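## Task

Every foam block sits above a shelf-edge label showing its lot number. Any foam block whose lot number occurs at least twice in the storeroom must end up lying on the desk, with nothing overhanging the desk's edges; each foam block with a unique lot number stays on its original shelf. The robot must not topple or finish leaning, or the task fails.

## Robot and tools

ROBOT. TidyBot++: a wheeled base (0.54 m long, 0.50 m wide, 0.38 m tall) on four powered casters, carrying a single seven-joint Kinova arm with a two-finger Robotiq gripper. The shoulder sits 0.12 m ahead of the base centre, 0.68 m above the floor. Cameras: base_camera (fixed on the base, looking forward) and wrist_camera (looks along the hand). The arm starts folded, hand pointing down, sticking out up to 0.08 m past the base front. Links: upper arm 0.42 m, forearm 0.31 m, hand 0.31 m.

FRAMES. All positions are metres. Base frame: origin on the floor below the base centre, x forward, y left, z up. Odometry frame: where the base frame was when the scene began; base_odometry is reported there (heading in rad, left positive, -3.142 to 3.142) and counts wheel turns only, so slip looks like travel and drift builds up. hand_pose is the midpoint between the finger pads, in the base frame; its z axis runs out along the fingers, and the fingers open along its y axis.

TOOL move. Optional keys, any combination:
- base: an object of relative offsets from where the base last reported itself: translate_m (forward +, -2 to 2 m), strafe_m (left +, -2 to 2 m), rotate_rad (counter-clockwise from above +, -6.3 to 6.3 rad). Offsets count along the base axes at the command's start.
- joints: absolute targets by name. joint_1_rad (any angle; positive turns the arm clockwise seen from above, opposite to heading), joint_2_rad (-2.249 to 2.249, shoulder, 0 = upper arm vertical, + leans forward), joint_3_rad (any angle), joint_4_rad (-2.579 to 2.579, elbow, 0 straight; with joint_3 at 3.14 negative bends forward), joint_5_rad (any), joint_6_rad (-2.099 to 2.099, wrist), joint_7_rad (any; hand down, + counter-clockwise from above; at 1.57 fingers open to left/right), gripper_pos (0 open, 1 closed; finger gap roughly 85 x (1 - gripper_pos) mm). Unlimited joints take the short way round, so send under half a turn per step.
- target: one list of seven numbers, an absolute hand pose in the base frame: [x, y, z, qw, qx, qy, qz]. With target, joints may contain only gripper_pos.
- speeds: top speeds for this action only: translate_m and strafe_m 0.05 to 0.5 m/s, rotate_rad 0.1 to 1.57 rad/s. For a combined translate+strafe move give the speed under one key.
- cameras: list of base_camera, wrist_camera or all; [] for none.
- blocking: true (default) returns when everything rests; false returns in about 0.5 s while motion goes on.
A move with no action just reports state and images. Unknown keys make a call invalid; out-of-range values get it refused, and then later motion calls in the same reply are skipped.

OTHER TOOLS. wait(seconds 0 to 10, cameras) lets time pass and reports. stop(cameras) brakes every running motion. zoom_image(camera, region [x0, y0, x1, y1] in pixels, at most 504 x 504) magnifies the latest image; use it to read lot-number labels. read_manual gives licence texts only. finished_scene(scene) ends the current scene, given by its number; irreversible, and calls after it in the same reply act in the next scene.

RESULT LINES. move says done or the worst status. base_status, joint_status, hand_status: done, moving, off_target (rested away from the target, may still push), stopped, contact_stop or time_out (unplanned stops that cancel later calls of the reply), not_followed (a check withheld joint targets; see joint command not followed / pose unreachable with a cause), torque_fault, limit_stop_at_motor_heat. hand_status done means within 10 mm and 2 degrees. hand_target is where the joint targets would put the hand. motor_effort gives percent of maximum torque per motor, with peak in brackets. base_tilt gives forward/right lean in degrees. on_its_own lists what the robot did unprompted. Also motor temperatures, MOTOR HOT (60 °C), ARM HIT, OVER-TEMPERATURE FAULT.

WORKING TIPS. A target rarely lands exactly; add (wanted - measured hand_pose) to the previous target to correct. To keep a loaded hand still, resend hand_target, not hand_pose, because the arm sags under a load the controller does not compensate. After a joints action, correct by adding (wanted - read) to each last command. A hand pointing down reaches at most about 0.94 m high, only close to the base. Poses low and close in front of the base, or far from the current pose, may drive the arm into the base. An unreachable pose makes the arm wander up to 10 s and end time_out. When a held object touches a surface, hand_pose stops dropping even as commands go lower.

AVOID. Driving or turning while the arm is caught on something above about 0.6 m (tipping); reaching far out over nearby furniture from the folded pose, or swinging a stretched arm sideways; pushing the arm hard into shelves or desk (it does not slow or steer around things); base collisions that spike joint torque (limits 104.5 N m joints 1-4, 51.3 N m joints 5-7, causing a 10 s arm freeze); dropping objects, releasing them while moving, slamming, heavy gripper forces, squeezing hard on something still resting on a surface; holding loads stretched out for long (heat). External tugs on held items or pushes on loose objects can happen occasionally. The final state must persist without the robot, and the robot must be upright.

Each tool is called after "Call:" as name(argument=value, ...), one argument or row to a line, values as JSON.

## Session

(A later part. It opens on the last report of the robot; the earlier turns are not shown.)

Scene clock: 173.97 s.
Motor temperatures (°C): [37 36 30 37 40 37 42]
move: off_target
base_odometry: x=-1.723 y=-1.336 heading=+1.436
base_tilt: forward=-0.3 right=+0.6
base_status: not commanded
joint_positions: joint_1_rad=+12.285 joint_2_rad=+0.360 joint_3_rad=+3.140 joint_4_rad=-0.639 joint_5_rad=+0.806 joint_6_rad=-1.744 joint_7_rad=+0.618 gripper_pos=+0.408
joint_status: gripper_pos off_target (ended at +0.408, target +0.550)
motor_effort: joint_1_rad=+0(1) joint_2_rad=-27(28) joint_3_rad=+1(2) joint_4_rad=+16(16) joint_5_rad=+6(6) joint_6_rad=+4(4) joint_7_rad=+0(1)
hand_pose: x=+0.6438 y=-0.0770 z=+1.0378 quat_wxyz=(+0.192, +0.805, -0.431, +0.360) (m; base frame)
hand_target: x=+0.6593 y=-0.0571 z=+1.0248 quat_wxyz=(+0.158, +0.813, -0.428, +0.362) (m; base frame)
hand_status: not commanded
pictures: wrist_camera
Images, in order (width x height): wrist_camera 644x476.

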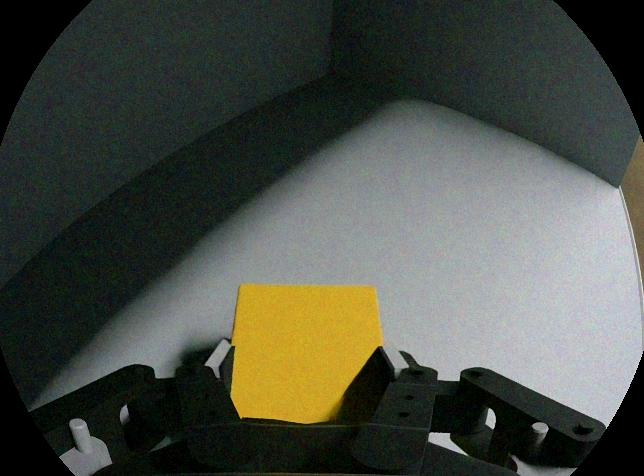

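Call:
move(
  joints={"gripper_pos": 0.65, "joint_2_rad": 0.284},
  blocking=false,
  cameras=[],
)

Call:
move(
  base={"translate_m": -0.38},
  speeds={"translate_m": 0.4},
  cameras=["wrist_camera"],
)

Scene clock: 176.57 s.
Motor temperatures (°C): [37 36 30 37 40 37 42]
move: moving
base_odometry: x=-1.723 y=-1.336 heading=+1.436
base_tilt: forward=-0.3 right=+0.6
base_status: not commanded
joint_positions: joint_1_rad=+12.285 joint_2_rad=+0.293 joint_3_rad=+3.140 joint_4_rad=-0.643 joint_5_rad=+0.806 joint_6_rad=-1.744 joint_7_rad=+0.618 gripper_pos=+0.408
joint_status: joint_2_rad moving; gripper_pos moving
motor_effort: joint_1_rad=-1(1) joint_2_rad=-23(31) joint_3_rad=+1(1) joint_4_rad=+15(17) joint_5_rad=+6(7) joint_6_rad=+4(5) joint_7_rad=+0(0)
hand_pose: x=+0.6197 y=-0.0839 z=+1.0683 quat_wxyz=(+0.172, +0.795, -0.440, +0.381) (m; base frame)
hand_target: x=+0.6335 y=-0.0647 z=+1.0612 quat_wxyz=(+0.134, +0.801, -0.437, +0.387) (m; base frame)
hand_status: not commanded
pictures: none
No camera images: "cameras" was empty.

Scene clock: 180.73 s.
Motor temperatures (°C): [37 36 30 37 40 37 42]
move: time_out
base_odometry: x=-1.765 y=-1.648 heading=+1.441
base_tilt: forward=-0.3 right=+0.6
base_status: translate_m time_out (by the wheels' count: -0.315 of -0.380)
joint_positions: joint_1_rad=+12.282 joint_2_rad=+0.270 joint_3_rad=+3.141 joint_4_rad=-0.648 joint_5_rad=+0.801 joint_6_rad=-1.738 joint_7_rad=+0.618 gripper_pos=+0.408
joint_status: gripper_pos off_target (ended at +0.408, target +0.650); the others done
motor_effort: joint_1_rad=-1(12) joint_2_rad=-25(38) joint_3_rad=+1(8) joint_4_rad=+15(20) joint_5_rad=+6(10) joint_6_rad=+5(11) joint_7_rad=+0(1)
hand_pose: x=+0.6132 y=-0.0839 z=+1.0768 quat_wxyz=(+0.163, +0.793, -0.440, +0.388) (m; base frame)
hand_target: x=+0.6333 y=-0.0648 z=+1.0614 quat_wxyz=(+0.134, +0.801, -0.437, +0.387) (m; base frame)
hand_status: not commanded
pictures: wrist_camera
Images, in order (width x height): wrist_camera 644x476.

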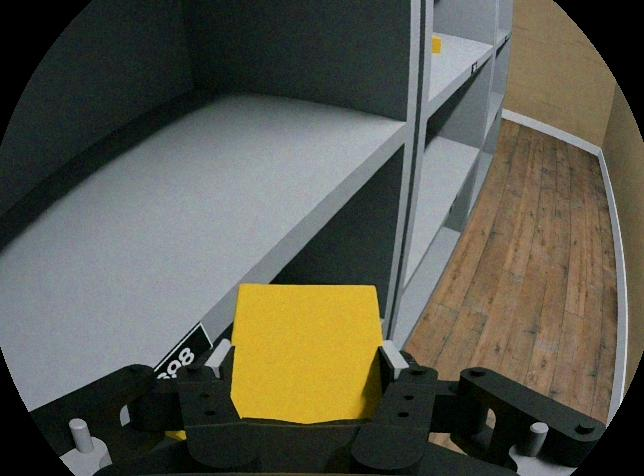

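Call:
move(
  base={"translate_m": 0.06, "rotate_rad": -0.005},
  joints={"joint_1_rad": 0.012, "joint_2_rad": -0.478, "joint_4_rad": -1.726, "joint_5_rad": -0.06, "joint_6_rad": -1.024, "joint_7_rad": 1.606},
  cameras=["base_camera", "wrist_camera"],
)

Scene clock: 184.00 s.
Motor temperatures (°C): [37 36 30 37 40 37 42]
move: done
base_odometry: x=-1.757 y=-1.589 heading=+1.436
base_tilt: forward=-0.3 right=+0.6
base_status: done
joint_positions: joint_1_rad=+12.559 joint_2_rad=-0.465 joint_3_rad=+3.141 joint_4_rad=-1.696 joint_5_rad=+0.011 joint_6_rad=-1.081 joint_7_rad=+1.561 gripper_pos=+0.408
joint_status: all done
motor_effort: joint_1_rad=+0(4) joint_2_rad=-3(27) joint_3_rad=+1(2) joint_4_rad=+20(22) joint_5_rad=+1(7) joint_6_rad=+8(8) joint_7_rad=+0(1)
hand_pose: x=+0.4564 y=+0.0011 z=+0.9523 quat_wxyz=(+0.002, +0.915, +0.000, +0.403) (m; base frame)
hand_target: x=+0.4614 y=+0.0132 z=+0.9548 quat_wxyz=(-0.020, +0.907, +0.007, +0.422) (m; base frame)
hand_status: not commanded
pictures: base_camera, wrist_camera
Images, in order (width x height): base_camera 644x364, wrist_camera 644x476.

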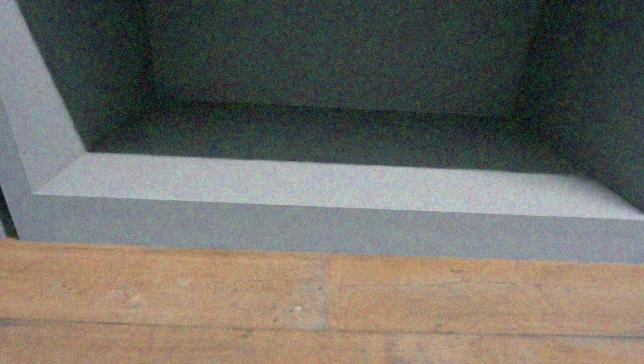

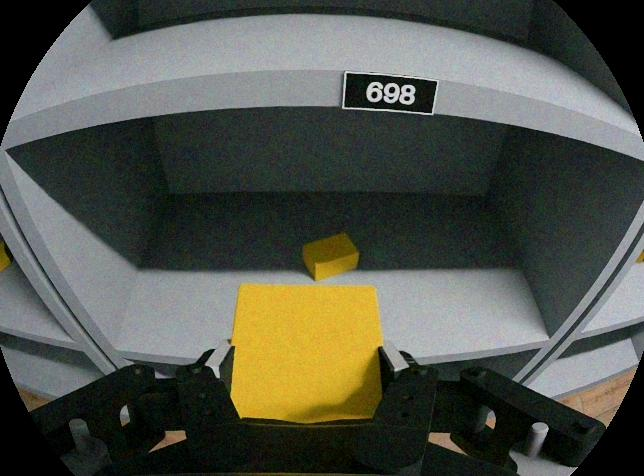

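Call:
zoom_image(
  camera="wrist_camera",
  region=[0, 60, 322, 380],
)

Call:
zoom_image(
  camera="wrist_camera",
  region=[322, 60, 644, 380],
)

Scaled by 1.565.

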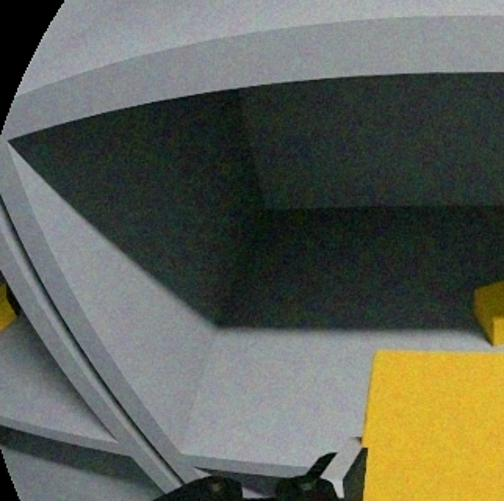

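Scaled by 1.565.

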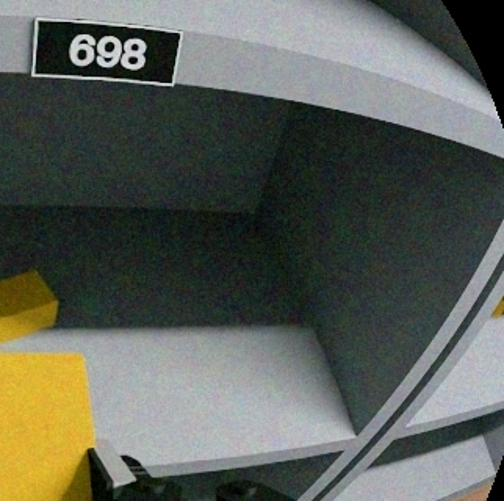

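Call:
move(
  base={"strafe_m": -2.0, "translate_m": 0.02},
  cameras=[],
)

Call:
move(
  base={"strafe_m": -0.933},
  cameras=["wrist_camera", "base_camera"],
)

Call:
move(
  base={"translate_m": 1.55},
  cameras=["wrist_camera"],
)

Scene clock: 190.77 s.
Motor temperatures (°C): [37 36 30 37 40 37 42]
move: done
base_odometry: x=+0.227 y=-1.839 heading=+1.436
base_tilt: forward=-0.4 right=+0.6
base_status: done
joint_positions: joint_1_rad=+12.560 joint_2_rad=-0.466 joint_3_rad=+3.141 joint_4_rad=-1.696 joint_5_rad=+0.005 joint_6_rad=-1.079 joint_7_rad=+1.563 gripper_pos=+0.408
joint_status: not commanded
motor_effort: joint_1_rad=-1(1) joint_2_rad=-4(5) joint_3_rad=+1(2) joint_4_rad=+20(21) joint_5_rad=+1(1) joint_6_rad=+7(8) joint_7_rad=+0(1)
hand_pose: x=+0.4565 y=+0.0022 z=+0.9529 quat_wxyz=(+0.000, +0.915, +0.000, +0.404) (m; base frame)
hand_target: x=+0.4614 y=+0.0132 z=+0.9548 quat_wxyz=(-0.020, +0.907, +0.007, +0.422) (m; base frame)
hand_status: not commanded
pictures: none
No camera images: "cameras" was empty.

Scene clock: 193.97 s.
Motor temperatures (°C): [37 36 30 37 40 37 42]
move: done
base_odometry: x=+1.152 y=-1.964 heading=+1.436
base_tilt: forward=-0.3 right=+0.6
base_status: done
joint_positions: joint_1_rad=+12.561 joint_2_rad=-0.466 joint_3_rad=+3.141 joint_4_rad=-1.696 joint_5_rad=+0.004 joint_6_rad=-1.079 joint_7_rad=+1.563 gripper_pos=+0.408
joint_status: not commanded
motor_effort: joint_1_rad=-1(1) joint_2_rad=-4(4) joint_3_rad=+1(2) joint_4_rad=+20(21) joint_5_rad=+1(1) joint_6_rad=+7(8) joint_7_rad=+0(1)
hand_pose: x=+0.4566 y=+0.0025 z=+0.9529 quat_wxyz=(-0.001, +0.915, +0.000, +0.404) (m; base frame)
hand_target: x=+0.4614 y=+0.0132 z=+0.9548 quat_wxyz=(-0.020, +0.907, +0.007, +0.422) (m; base frame)
hand_status: not commanded
pictures: base_camera, wrist_camera
Images, in order (width x height): base_camera 644x364, wrist_camera 644x476.

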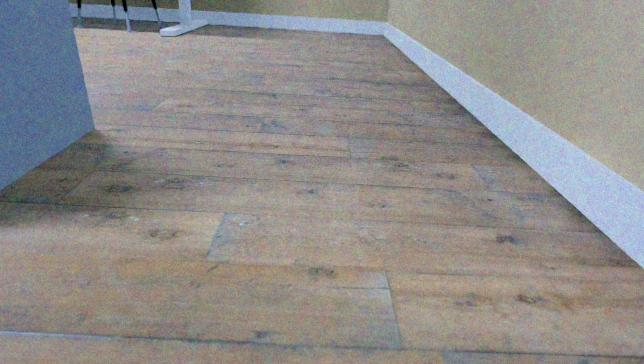

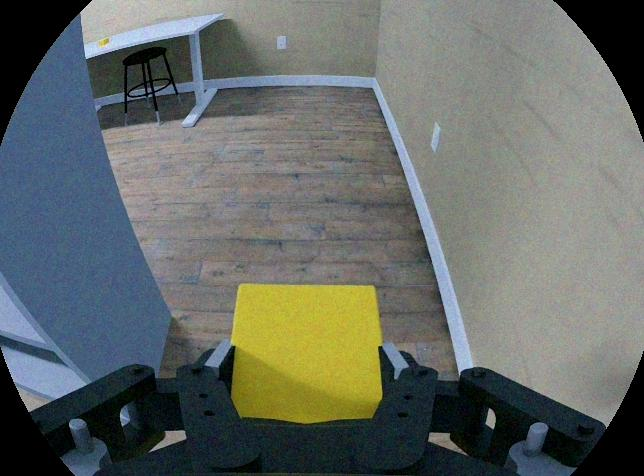

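Scene clock: 198.40 s.
Motor temperatures (°C): [37 36 30 37 40 37 42]
move: done
base_odometry: x=+1.360 y=-0.428 heading=+1.435
base_tilt: forward=-0.3 right=+0.6
base_status: done
joint_positions: joint_1_rad=+12.561 joint_2_rad=-0.474 joint_3_rad=+3.141 joint_4_rad=-1.697 joint_5_rad=+0.003 joint_6_rad=-1.076 joint_7_rad=+1.563 gripper_pos=+0.408
joint_status: not commanded
motor_effort: joint_1_rad=+0(1) joint_2_rad=-2(6) joint_3_rad=+1(1) joint_4_rad=+20(22) joint_5_rad=+1(1) joint_6_rad=+7(8) joint_7_rad=+0(1)
hand_pose: x=+0.4549 y=+0.0024 z=+0.9559 quat_wxyz=(-0.001, +0.913, -0.001, +0.409) (m; base frame)
hand_target: x=+0.4614 y=+0.0132 z=+0.9548 quat_wxyz=(-0.020, +0.907, +0.007, +0.422) (m; base frame)
hand_status: not commanded
pictures: wrist_camera
Images, in order (width x height): wrist_camera 644x476.

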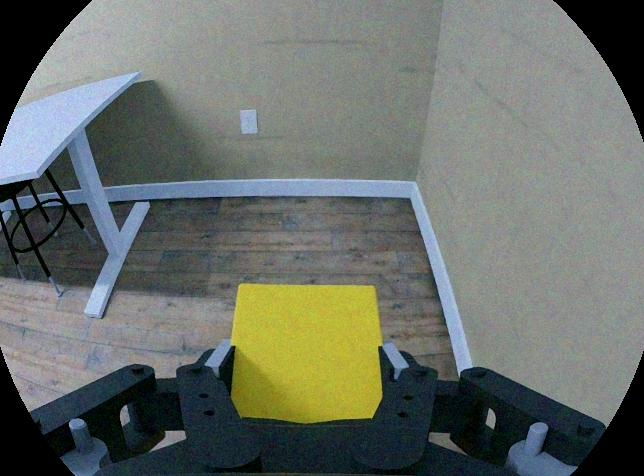

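Call:
move(
  base={"translate_m": 0.549, "strafe_m": 1.246},
  joints={"joint_1_rad": 0.012, "joint_2_rad": 0.209, "joint_4_rad": -1.27, "joint_5_rad": -0.06, "joint_6_rad": -0.966, "joint_7_rad": 1.605},
  cameras=["wrist_camera"],
)

Scene clock: 203.50 s.
Motor temperatures (°C): [37 36 30 37 40 37 42]
move: done
base_odometry: x=+0.200 y=+0.284 heading=+1.435
base_tilt: forward=-0.3 right=+0.6
base_status: done
joint_positions: joint_1_rad=+12.566 joint_2_rad=+0.206 joint_3_rad=+3.141 joint_4_rad=-1.266 joint_5_rad=+0.002 joint_6_rad=-0.974 joint_7_rad=+1.563 gripper_pos=+0.409
joint_status: all done
motor_effort: joint_1_rad=+0(2) joint_2_rad=-27(35) joint_3_rad=+0(2) joint_4_rad=+21(22) joint_5_rad=+1(1) joint_6_rad=+6(8) joint_7_rad=+0(1)
hand_pose: x=+0.7174 y=+0.0013 z=+0.8853 quat_wxyz=(+0.000, +0.940, -0.003, +0.340) (m; base frame)
hand_target: x=+0.7192 y=+0.0095 z=+0.8839 quat_wxyz=(-0.021, +0.940, +0.003, +0.342) (m; base frame)
hand_status: not commanded
pictures: wrist_camera
Images, in order (width x height): wrist_camera 644x476.

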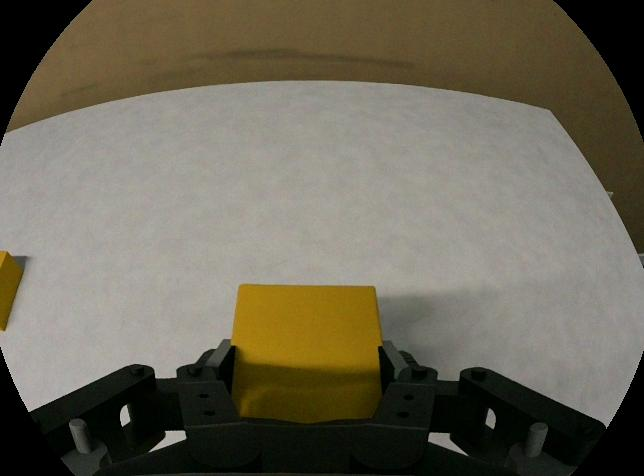

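Call:
move(
  joints={"joint_2_rad": 0.3746, "joint_4_rad": -1.519, "joint_6_rad": -0.412},
  cameras=[],
)

Call:
move(
  joints={"joint_2_rad": 0.3886},
  cameras=["wrist_camera"],
)

Scene clock: 205.50 s.
Motor temperatures (°C): [37 36 30 37 40 37 42]
move: done
base_odometry: x=+0.200 y=+0.284 heading=+1.435
base_tilt: forward=-0.3 right=+0.6
base_status: not commanded
joint_positions: joint_1_rad=+12.566 joint_2_rad=+0.355 joint_3_rad=+3.141 joint_4_rad=-1.494 joint_5_rad=+0.002 joint_6_rad=-0.470 joint_7_rad=+1.563 gripper_pos=+0.409
joint_status: all done
motor_effort: joint_1_rad=-1(2) joint_2_rad=-32(37) joint_3_rad=+0(1) joint_4_rad=+21(23) joint_5_rad=+0(1) joint_6_rad=+7(8) joint_7_rad=+0(1)
hand_pose: x=+0.7956 y=+0.0016 z=+0.7784 quat_wxyz=(-0.001, +0.917, -0.002, +0.400) (m; base frame)
hand_target: x=+0.8022 y=+0.0006 z=+0.7652 quat_wxyz=(-0.013, +0.914, -0.010, +0.406) (m; base frame)
hand_status: not commanded
pictures: none
No camera images: "cameras" was empty.

Scene clock: 206.07 s.
Motor temperatures (°C): [37 36 30 37 40 37 42]
move: done
base_odometry: x=+0.200 y=+0.284 heading=+1.435
base_tilt: forward=-0.3 right=+0.6
base_status: not commanded
joint_positions: joint_1_rad=+12.566 joint_2_rad=+0.362 joint_3_rad=+3.141 joint_4_rad=-1.494 joint_5_rad=+0.002 joint_6_rad=-0.468 joint_7_rad=+1.563 gripper_pos=+0.409
joint_status: all done
motor_effort: joint_1_rad=+0(1) joint_2_rad=-33(34) joint_3_rad=+0(0) joint_4_rad=+20(21) joint_5_rad=+1(1) joint_6_rad=+6(7) joint_7_rad=+0(1)
hand_pose: x=+0.7967 y=+0.0016 z=+0.7739 quat_wxyz=(-0.001, +0.918, -0.002, +0.397) (m; base frame)
hand_target: x=+0.8033 y=+0.0006 z=+0.7556 quat_wxyz=(-0.013, +0.916, -0.010, +0.400) (m; base frame)
hand_status: not commanded
pictures: wrist_camera
Images, in order (width x height): wrist_camera 644x476.

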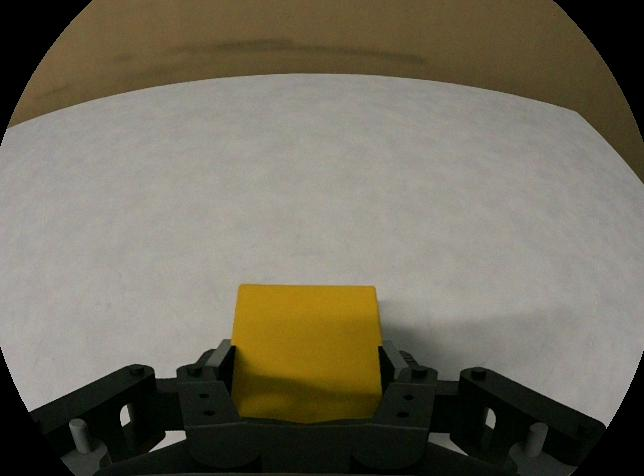

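Call:
move(
  joints={"joint_2_rad": 0.4006},
  cameras=[],
)

Call:
move(
  joints={"joint_2_rad": 0.4126},
  cameras=["wrist_camera"],
)

Scene clock: 206.83 s.
Motor temperatures (°C): [37 36 30 37 40 37 42]
move: done
base_odometry: x=+0.200 y=+0.284 heading=+1.435
base_tilt: forward=-0.3 right=+0.6
base_status: not commanded
joint_positions: joint_1_rad=+12.566 joint_2_rad=+0.370 joint_3_rad=+3.141 joint_4_rad=-1.494 joint_5_rad=+0.002 joint_6_rad=-0.466 joint_7_rad=+1.563 gripper_pos=+0.409
joint_status: all done
motor_effort: joint_1_rad=+0(1) joint_2_rad=-31(34) joint_3_rad=+0(0) joint_4_rad=+20(21) joint_5_rad=+1(1) joint_6_rad=+7(7) joint_7_rad=+0(1)
hand_pose: x=+0.7978 y=+0.0016 z=+0.7690 quat_wxyz=(-0.001, +0.919, -0.002, +0.395) (m; base frame)
hand_target: x=+0.8041 y=+0.0006 z=+0.7474 quat_wxyz=(-0.013, +0.919, -0.010, +0.394) (m; base frame)
hand_status: not commanded
pictures: none
No camera images: "cameras" was empty.

Scene clock: 207.33 s.
Motor temperatures (°C): [37 36 30 37 40 37 42]
move: off_target
base_odometry: x=+0.200 y=+0.284 heading=+1.435
base_tilt: forward=-0.3 right=+0.6
base_status: not commanded
joint_positions: joint_1_rad=+12.566 joint_2_rad=+0.370 joint_3_rad=+3.141 joint_4_rad=-1.494 joint_5_rad=+0.002 joint_6_rad=-0.466 joint_7_rad=+1.563 gripper_pos=+0.409
joint_status: joint_2_rad off_target (ended at +0.370, target +0.413)
motor_effort: joint_1_rad=-1(1) joint_2_rad=-27(30) joint_3_rad=+0(0) joint_4_rad=+19(20) joint_5_rad=+1(1) joint_6_rad=+7(7) joint_7_rad=+0(1)
hand_pose: x=+0.7980 y=+0.0016 z=+0.7686 quat_wxyz=(-0.001, +0.919, -0.002, +0.395) (m; base frame)
hand_target: x=+0.8049 y=+0.0006 z=+0.7392 quat_wxyz=(-0.013, +0.921, -0.010, +0.389) (m; base frame)
hand_status: not commanded
pictures: wrist_camera
Images, in order (width x height): wrist_camera 644x476.

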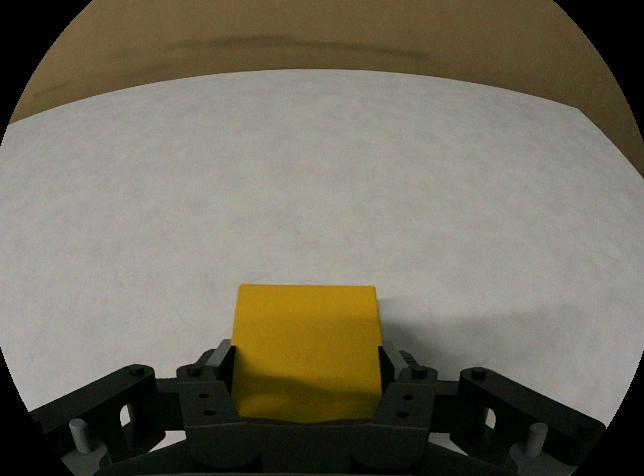

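Call:
move(
  joints={"joint_2_rad": 0.4246},
  cameras=[],
)

Call:
move(
  joints={"joint_2_rad": 0.406},
  cameras=[],
)

Call:
move(
  joints={"gripper_pos": 0.25},
  cameras=["wrist_camera"],
)

Scene clock: 208.10 s.
Motor temperatures (°C): [37 36 30 37 40 37 42]
move: off_target
base_odometry: x=+0.200 y=+0.284 heading=+1.435
base_tilt: forward=-0.3 right=+0.6
base_status: not commanded
joint_positions: joint_1_rad=+12.566 joint_2_rad=+0.371 joint_3_rad=+3.141 joint_4_rad=-1.494 joint_5_rad=+0.002 joint_6_rad=-0.466 joint_7_rad=+1.563 gripper_pos=+0.409
joint_status: joint_2_rad off_target (ended at +0.371, target +0.425)
motor_effort: joint_1_rad=+0(0) joint_2_rad=-26(28) joint_3_rad=+0(0) joint_4_rad=+18(19) joint_5_rad=+0(1) joint_6_rad=+7(7) joint_7_rad=+0(0)
hand_pose: x=+0.7981 y=+0.0016 z=+0.7684 quat_wxyz=(-0.001, +0.919, -0.002, +0.394) (m; base frame)
hand_target: x=+0.8055 y=+0.0006 z=+0.7310 quat_wxyz=(-0.013, +0.924, -0.011, +0.383) (m; base frame)
hand_status: not commanded
pictures: none
No camera images: "cameras" was empty.

Scene clock: 208.67 s.
Motor temperatures (°C): [37 36 30 37 40 37 42]
move: done
base_odometry: x=+0.200 y=+0.284 heading=+1.435
base_tilt: forward=-0.3 right=+0.6
base_status: not commanded
joint_positions: joint_1_rad=+12.566 joint_2_rad=+0.371 joint_3_rad=+3.141 joint_4_rad=-1.494 joint_5_rad=+0.002 joint_6_rad=-0.464 joint_7_rad=+1.563 gripper_pos=+0.409
joint_status: all done
motor_effort: joint_1_rad=+0(1) joint_2_rad=-28(31) joint_3_rad=+0(0) joint_4_rad=+19(20) joint_5_rad=+1(1) joint_6_rad=+6(7) joint_7_rad=+0(1)
hand_pose: x=+0.7984 y=+0.0016 z=+0.7683 quat_wxyz=(-0.001, +0.919, -0.002, +0.395) (m; base frame)
hand_target: x=+0.8045 y=+0.0006 z=+0.7437 quat_wxyz=(-0.013, +0.920, -0.010, +0.392) (m; base frame)
hand_status: not commanded
pictures: none
No camera images: "cameras" was empty.

Scene clock: 209.47 s.
Motor temperatures (°C): [37 36 30 37 40 37 42]
move: done
base_odometry: x=+0.200 y=+0.284 heading=+1.435
base_tilt: forward=-0.3 right=+0.6
base_status: not commanded
joint_positions: joint_1_rad=+12.566 joint_2_rad=+0.384 joint_3_rad=+3.141 joint_4_rad=-1.494 joint_5_rad=+0.002 joint_6_rad=-0.463 joint_7_rad=+1.563 gripper_pos=+0.250
joint_status: all done
motor_effort: joint_1_rad=-1(1) joint_2_rad=-33(34) joint_3_rad=+0(0) joint_4_rad=+21(21) joint_5_rad=+1(1) joint_6_rad=+7(7) joint_7_rad=+0(1)
hand_pose: x=+0.7997 y=+0.0016 z=+0.7599 quat_wxyz=(-0.001, +0.921, -0.002, +0.390) (m; base frame)
hand_target: x=+0.8045 y=+0.0006 z=+0.7437 quat_wxyz=(-0.013, +0.920, -0.010, +0.392) (m; base frame)
hand_status: not commanded
pictures: wrist_camera
Images, in order (width x height): wrist_camera 644x476.

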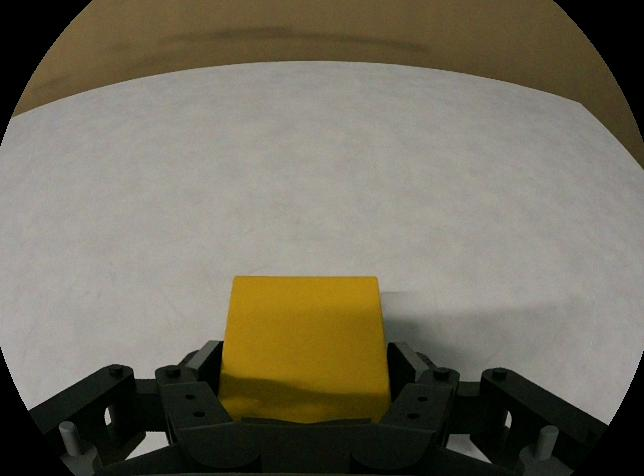

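Call:
move(
  joints={"gripper_pos": 0.0},
  cameras=[],
)

Call:
move(
  joints={"joint_2_rad": 0.15, "joint_4_rad": -1.56},
  cameras=["wrist_camera"],
)

Scene clock: 210.37 s.
Motor temperatures (°C): [37 36 30 37 40 37 42]
move: done
base_odometry: x=+0.200 y=+0.284 heading=+1.435
base_tilt: forward=-0.3 right=+0.6
base_status: not commanded
joint_positions: joint_1_rad=+12.566 joint_2_rad=+0.384 joint_3_rad=+3.141 joint_4_rad=-1.494 joint_5_rad=+0.002 joint_6_rad=-0.463 joint_7_rad=+1.563 gripper_pos=+0.000
joint_status: all done
motor_effort: joint_1_rad=-1(1) joint_2_rad=-32(34) joint_3_rad=+0(0) joint_4_rad=+20(21) joint_5_rad=+1(1) joint_6_rad=+6(7) joint_7_rad=+0(1)
hand_pose: x=+0.7997 y=+0.0016 z=+0.7599 quat_wxyz=(-0.001, +0.921, -0.002, +0.390) (m; base frame)
hand_target: x=+0.8045 y=+0.0006 z=+0.7437 quat_wxyz=(-0.013, +0.920, -0.010, +0.392) (m; base frame)
hand_status: not commanded
pictures: none
No camera images: "cameras" was empty.

Scene clock: 211.93 s.
Motor temperatures (°C): [37 36 30 37 40 37 42]
move: done
base_odometry: x=+0.200 y=+0.284 heading=+1.435
base_tilt: forward=-0.3 right=+0.6
base_status: not commanded
joint_positions: joint_1_rad=+12.566 joint_2_rad=+0.136 joint_3_rad=+3.141 joint_4_rad=-1.530 joint_5_rad=+0.002 joint_6_rad=-0.462 joint_7_rad=+1.563 gripper_pos=+0.000
joint_status: all done
motor_effort: joint_1_rad=+0(1) joint_2_rad=-26(36) joint_3_rad=+0(0) joint_4_rad=+21(22) joint_5_rad=+1(1) joint_6_rad=+7(8) joint_7_rad=+0(1)
hand_pose: x=+0.7533 y=+0.0016 z=+0.9043 quat_wxyz=(-0.001, +0.874, -0.002, +0.486) (m; base frame)
hand_target: x=+0.7585 y=+0.0011 z=+0.8915 quat_wxyz=(-0.013, +0.873, -0.008, +0.488) (m; base frame)
hand_status: not commanded
pictures: wrist_camera
Images, in order (width x height): wrist_camera 644x476.

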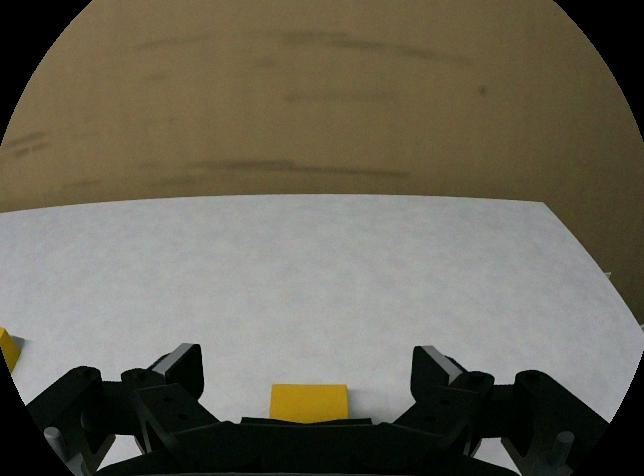

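Call:
finished_scene(
  scene=2,
)

The scene is finished: the task was done.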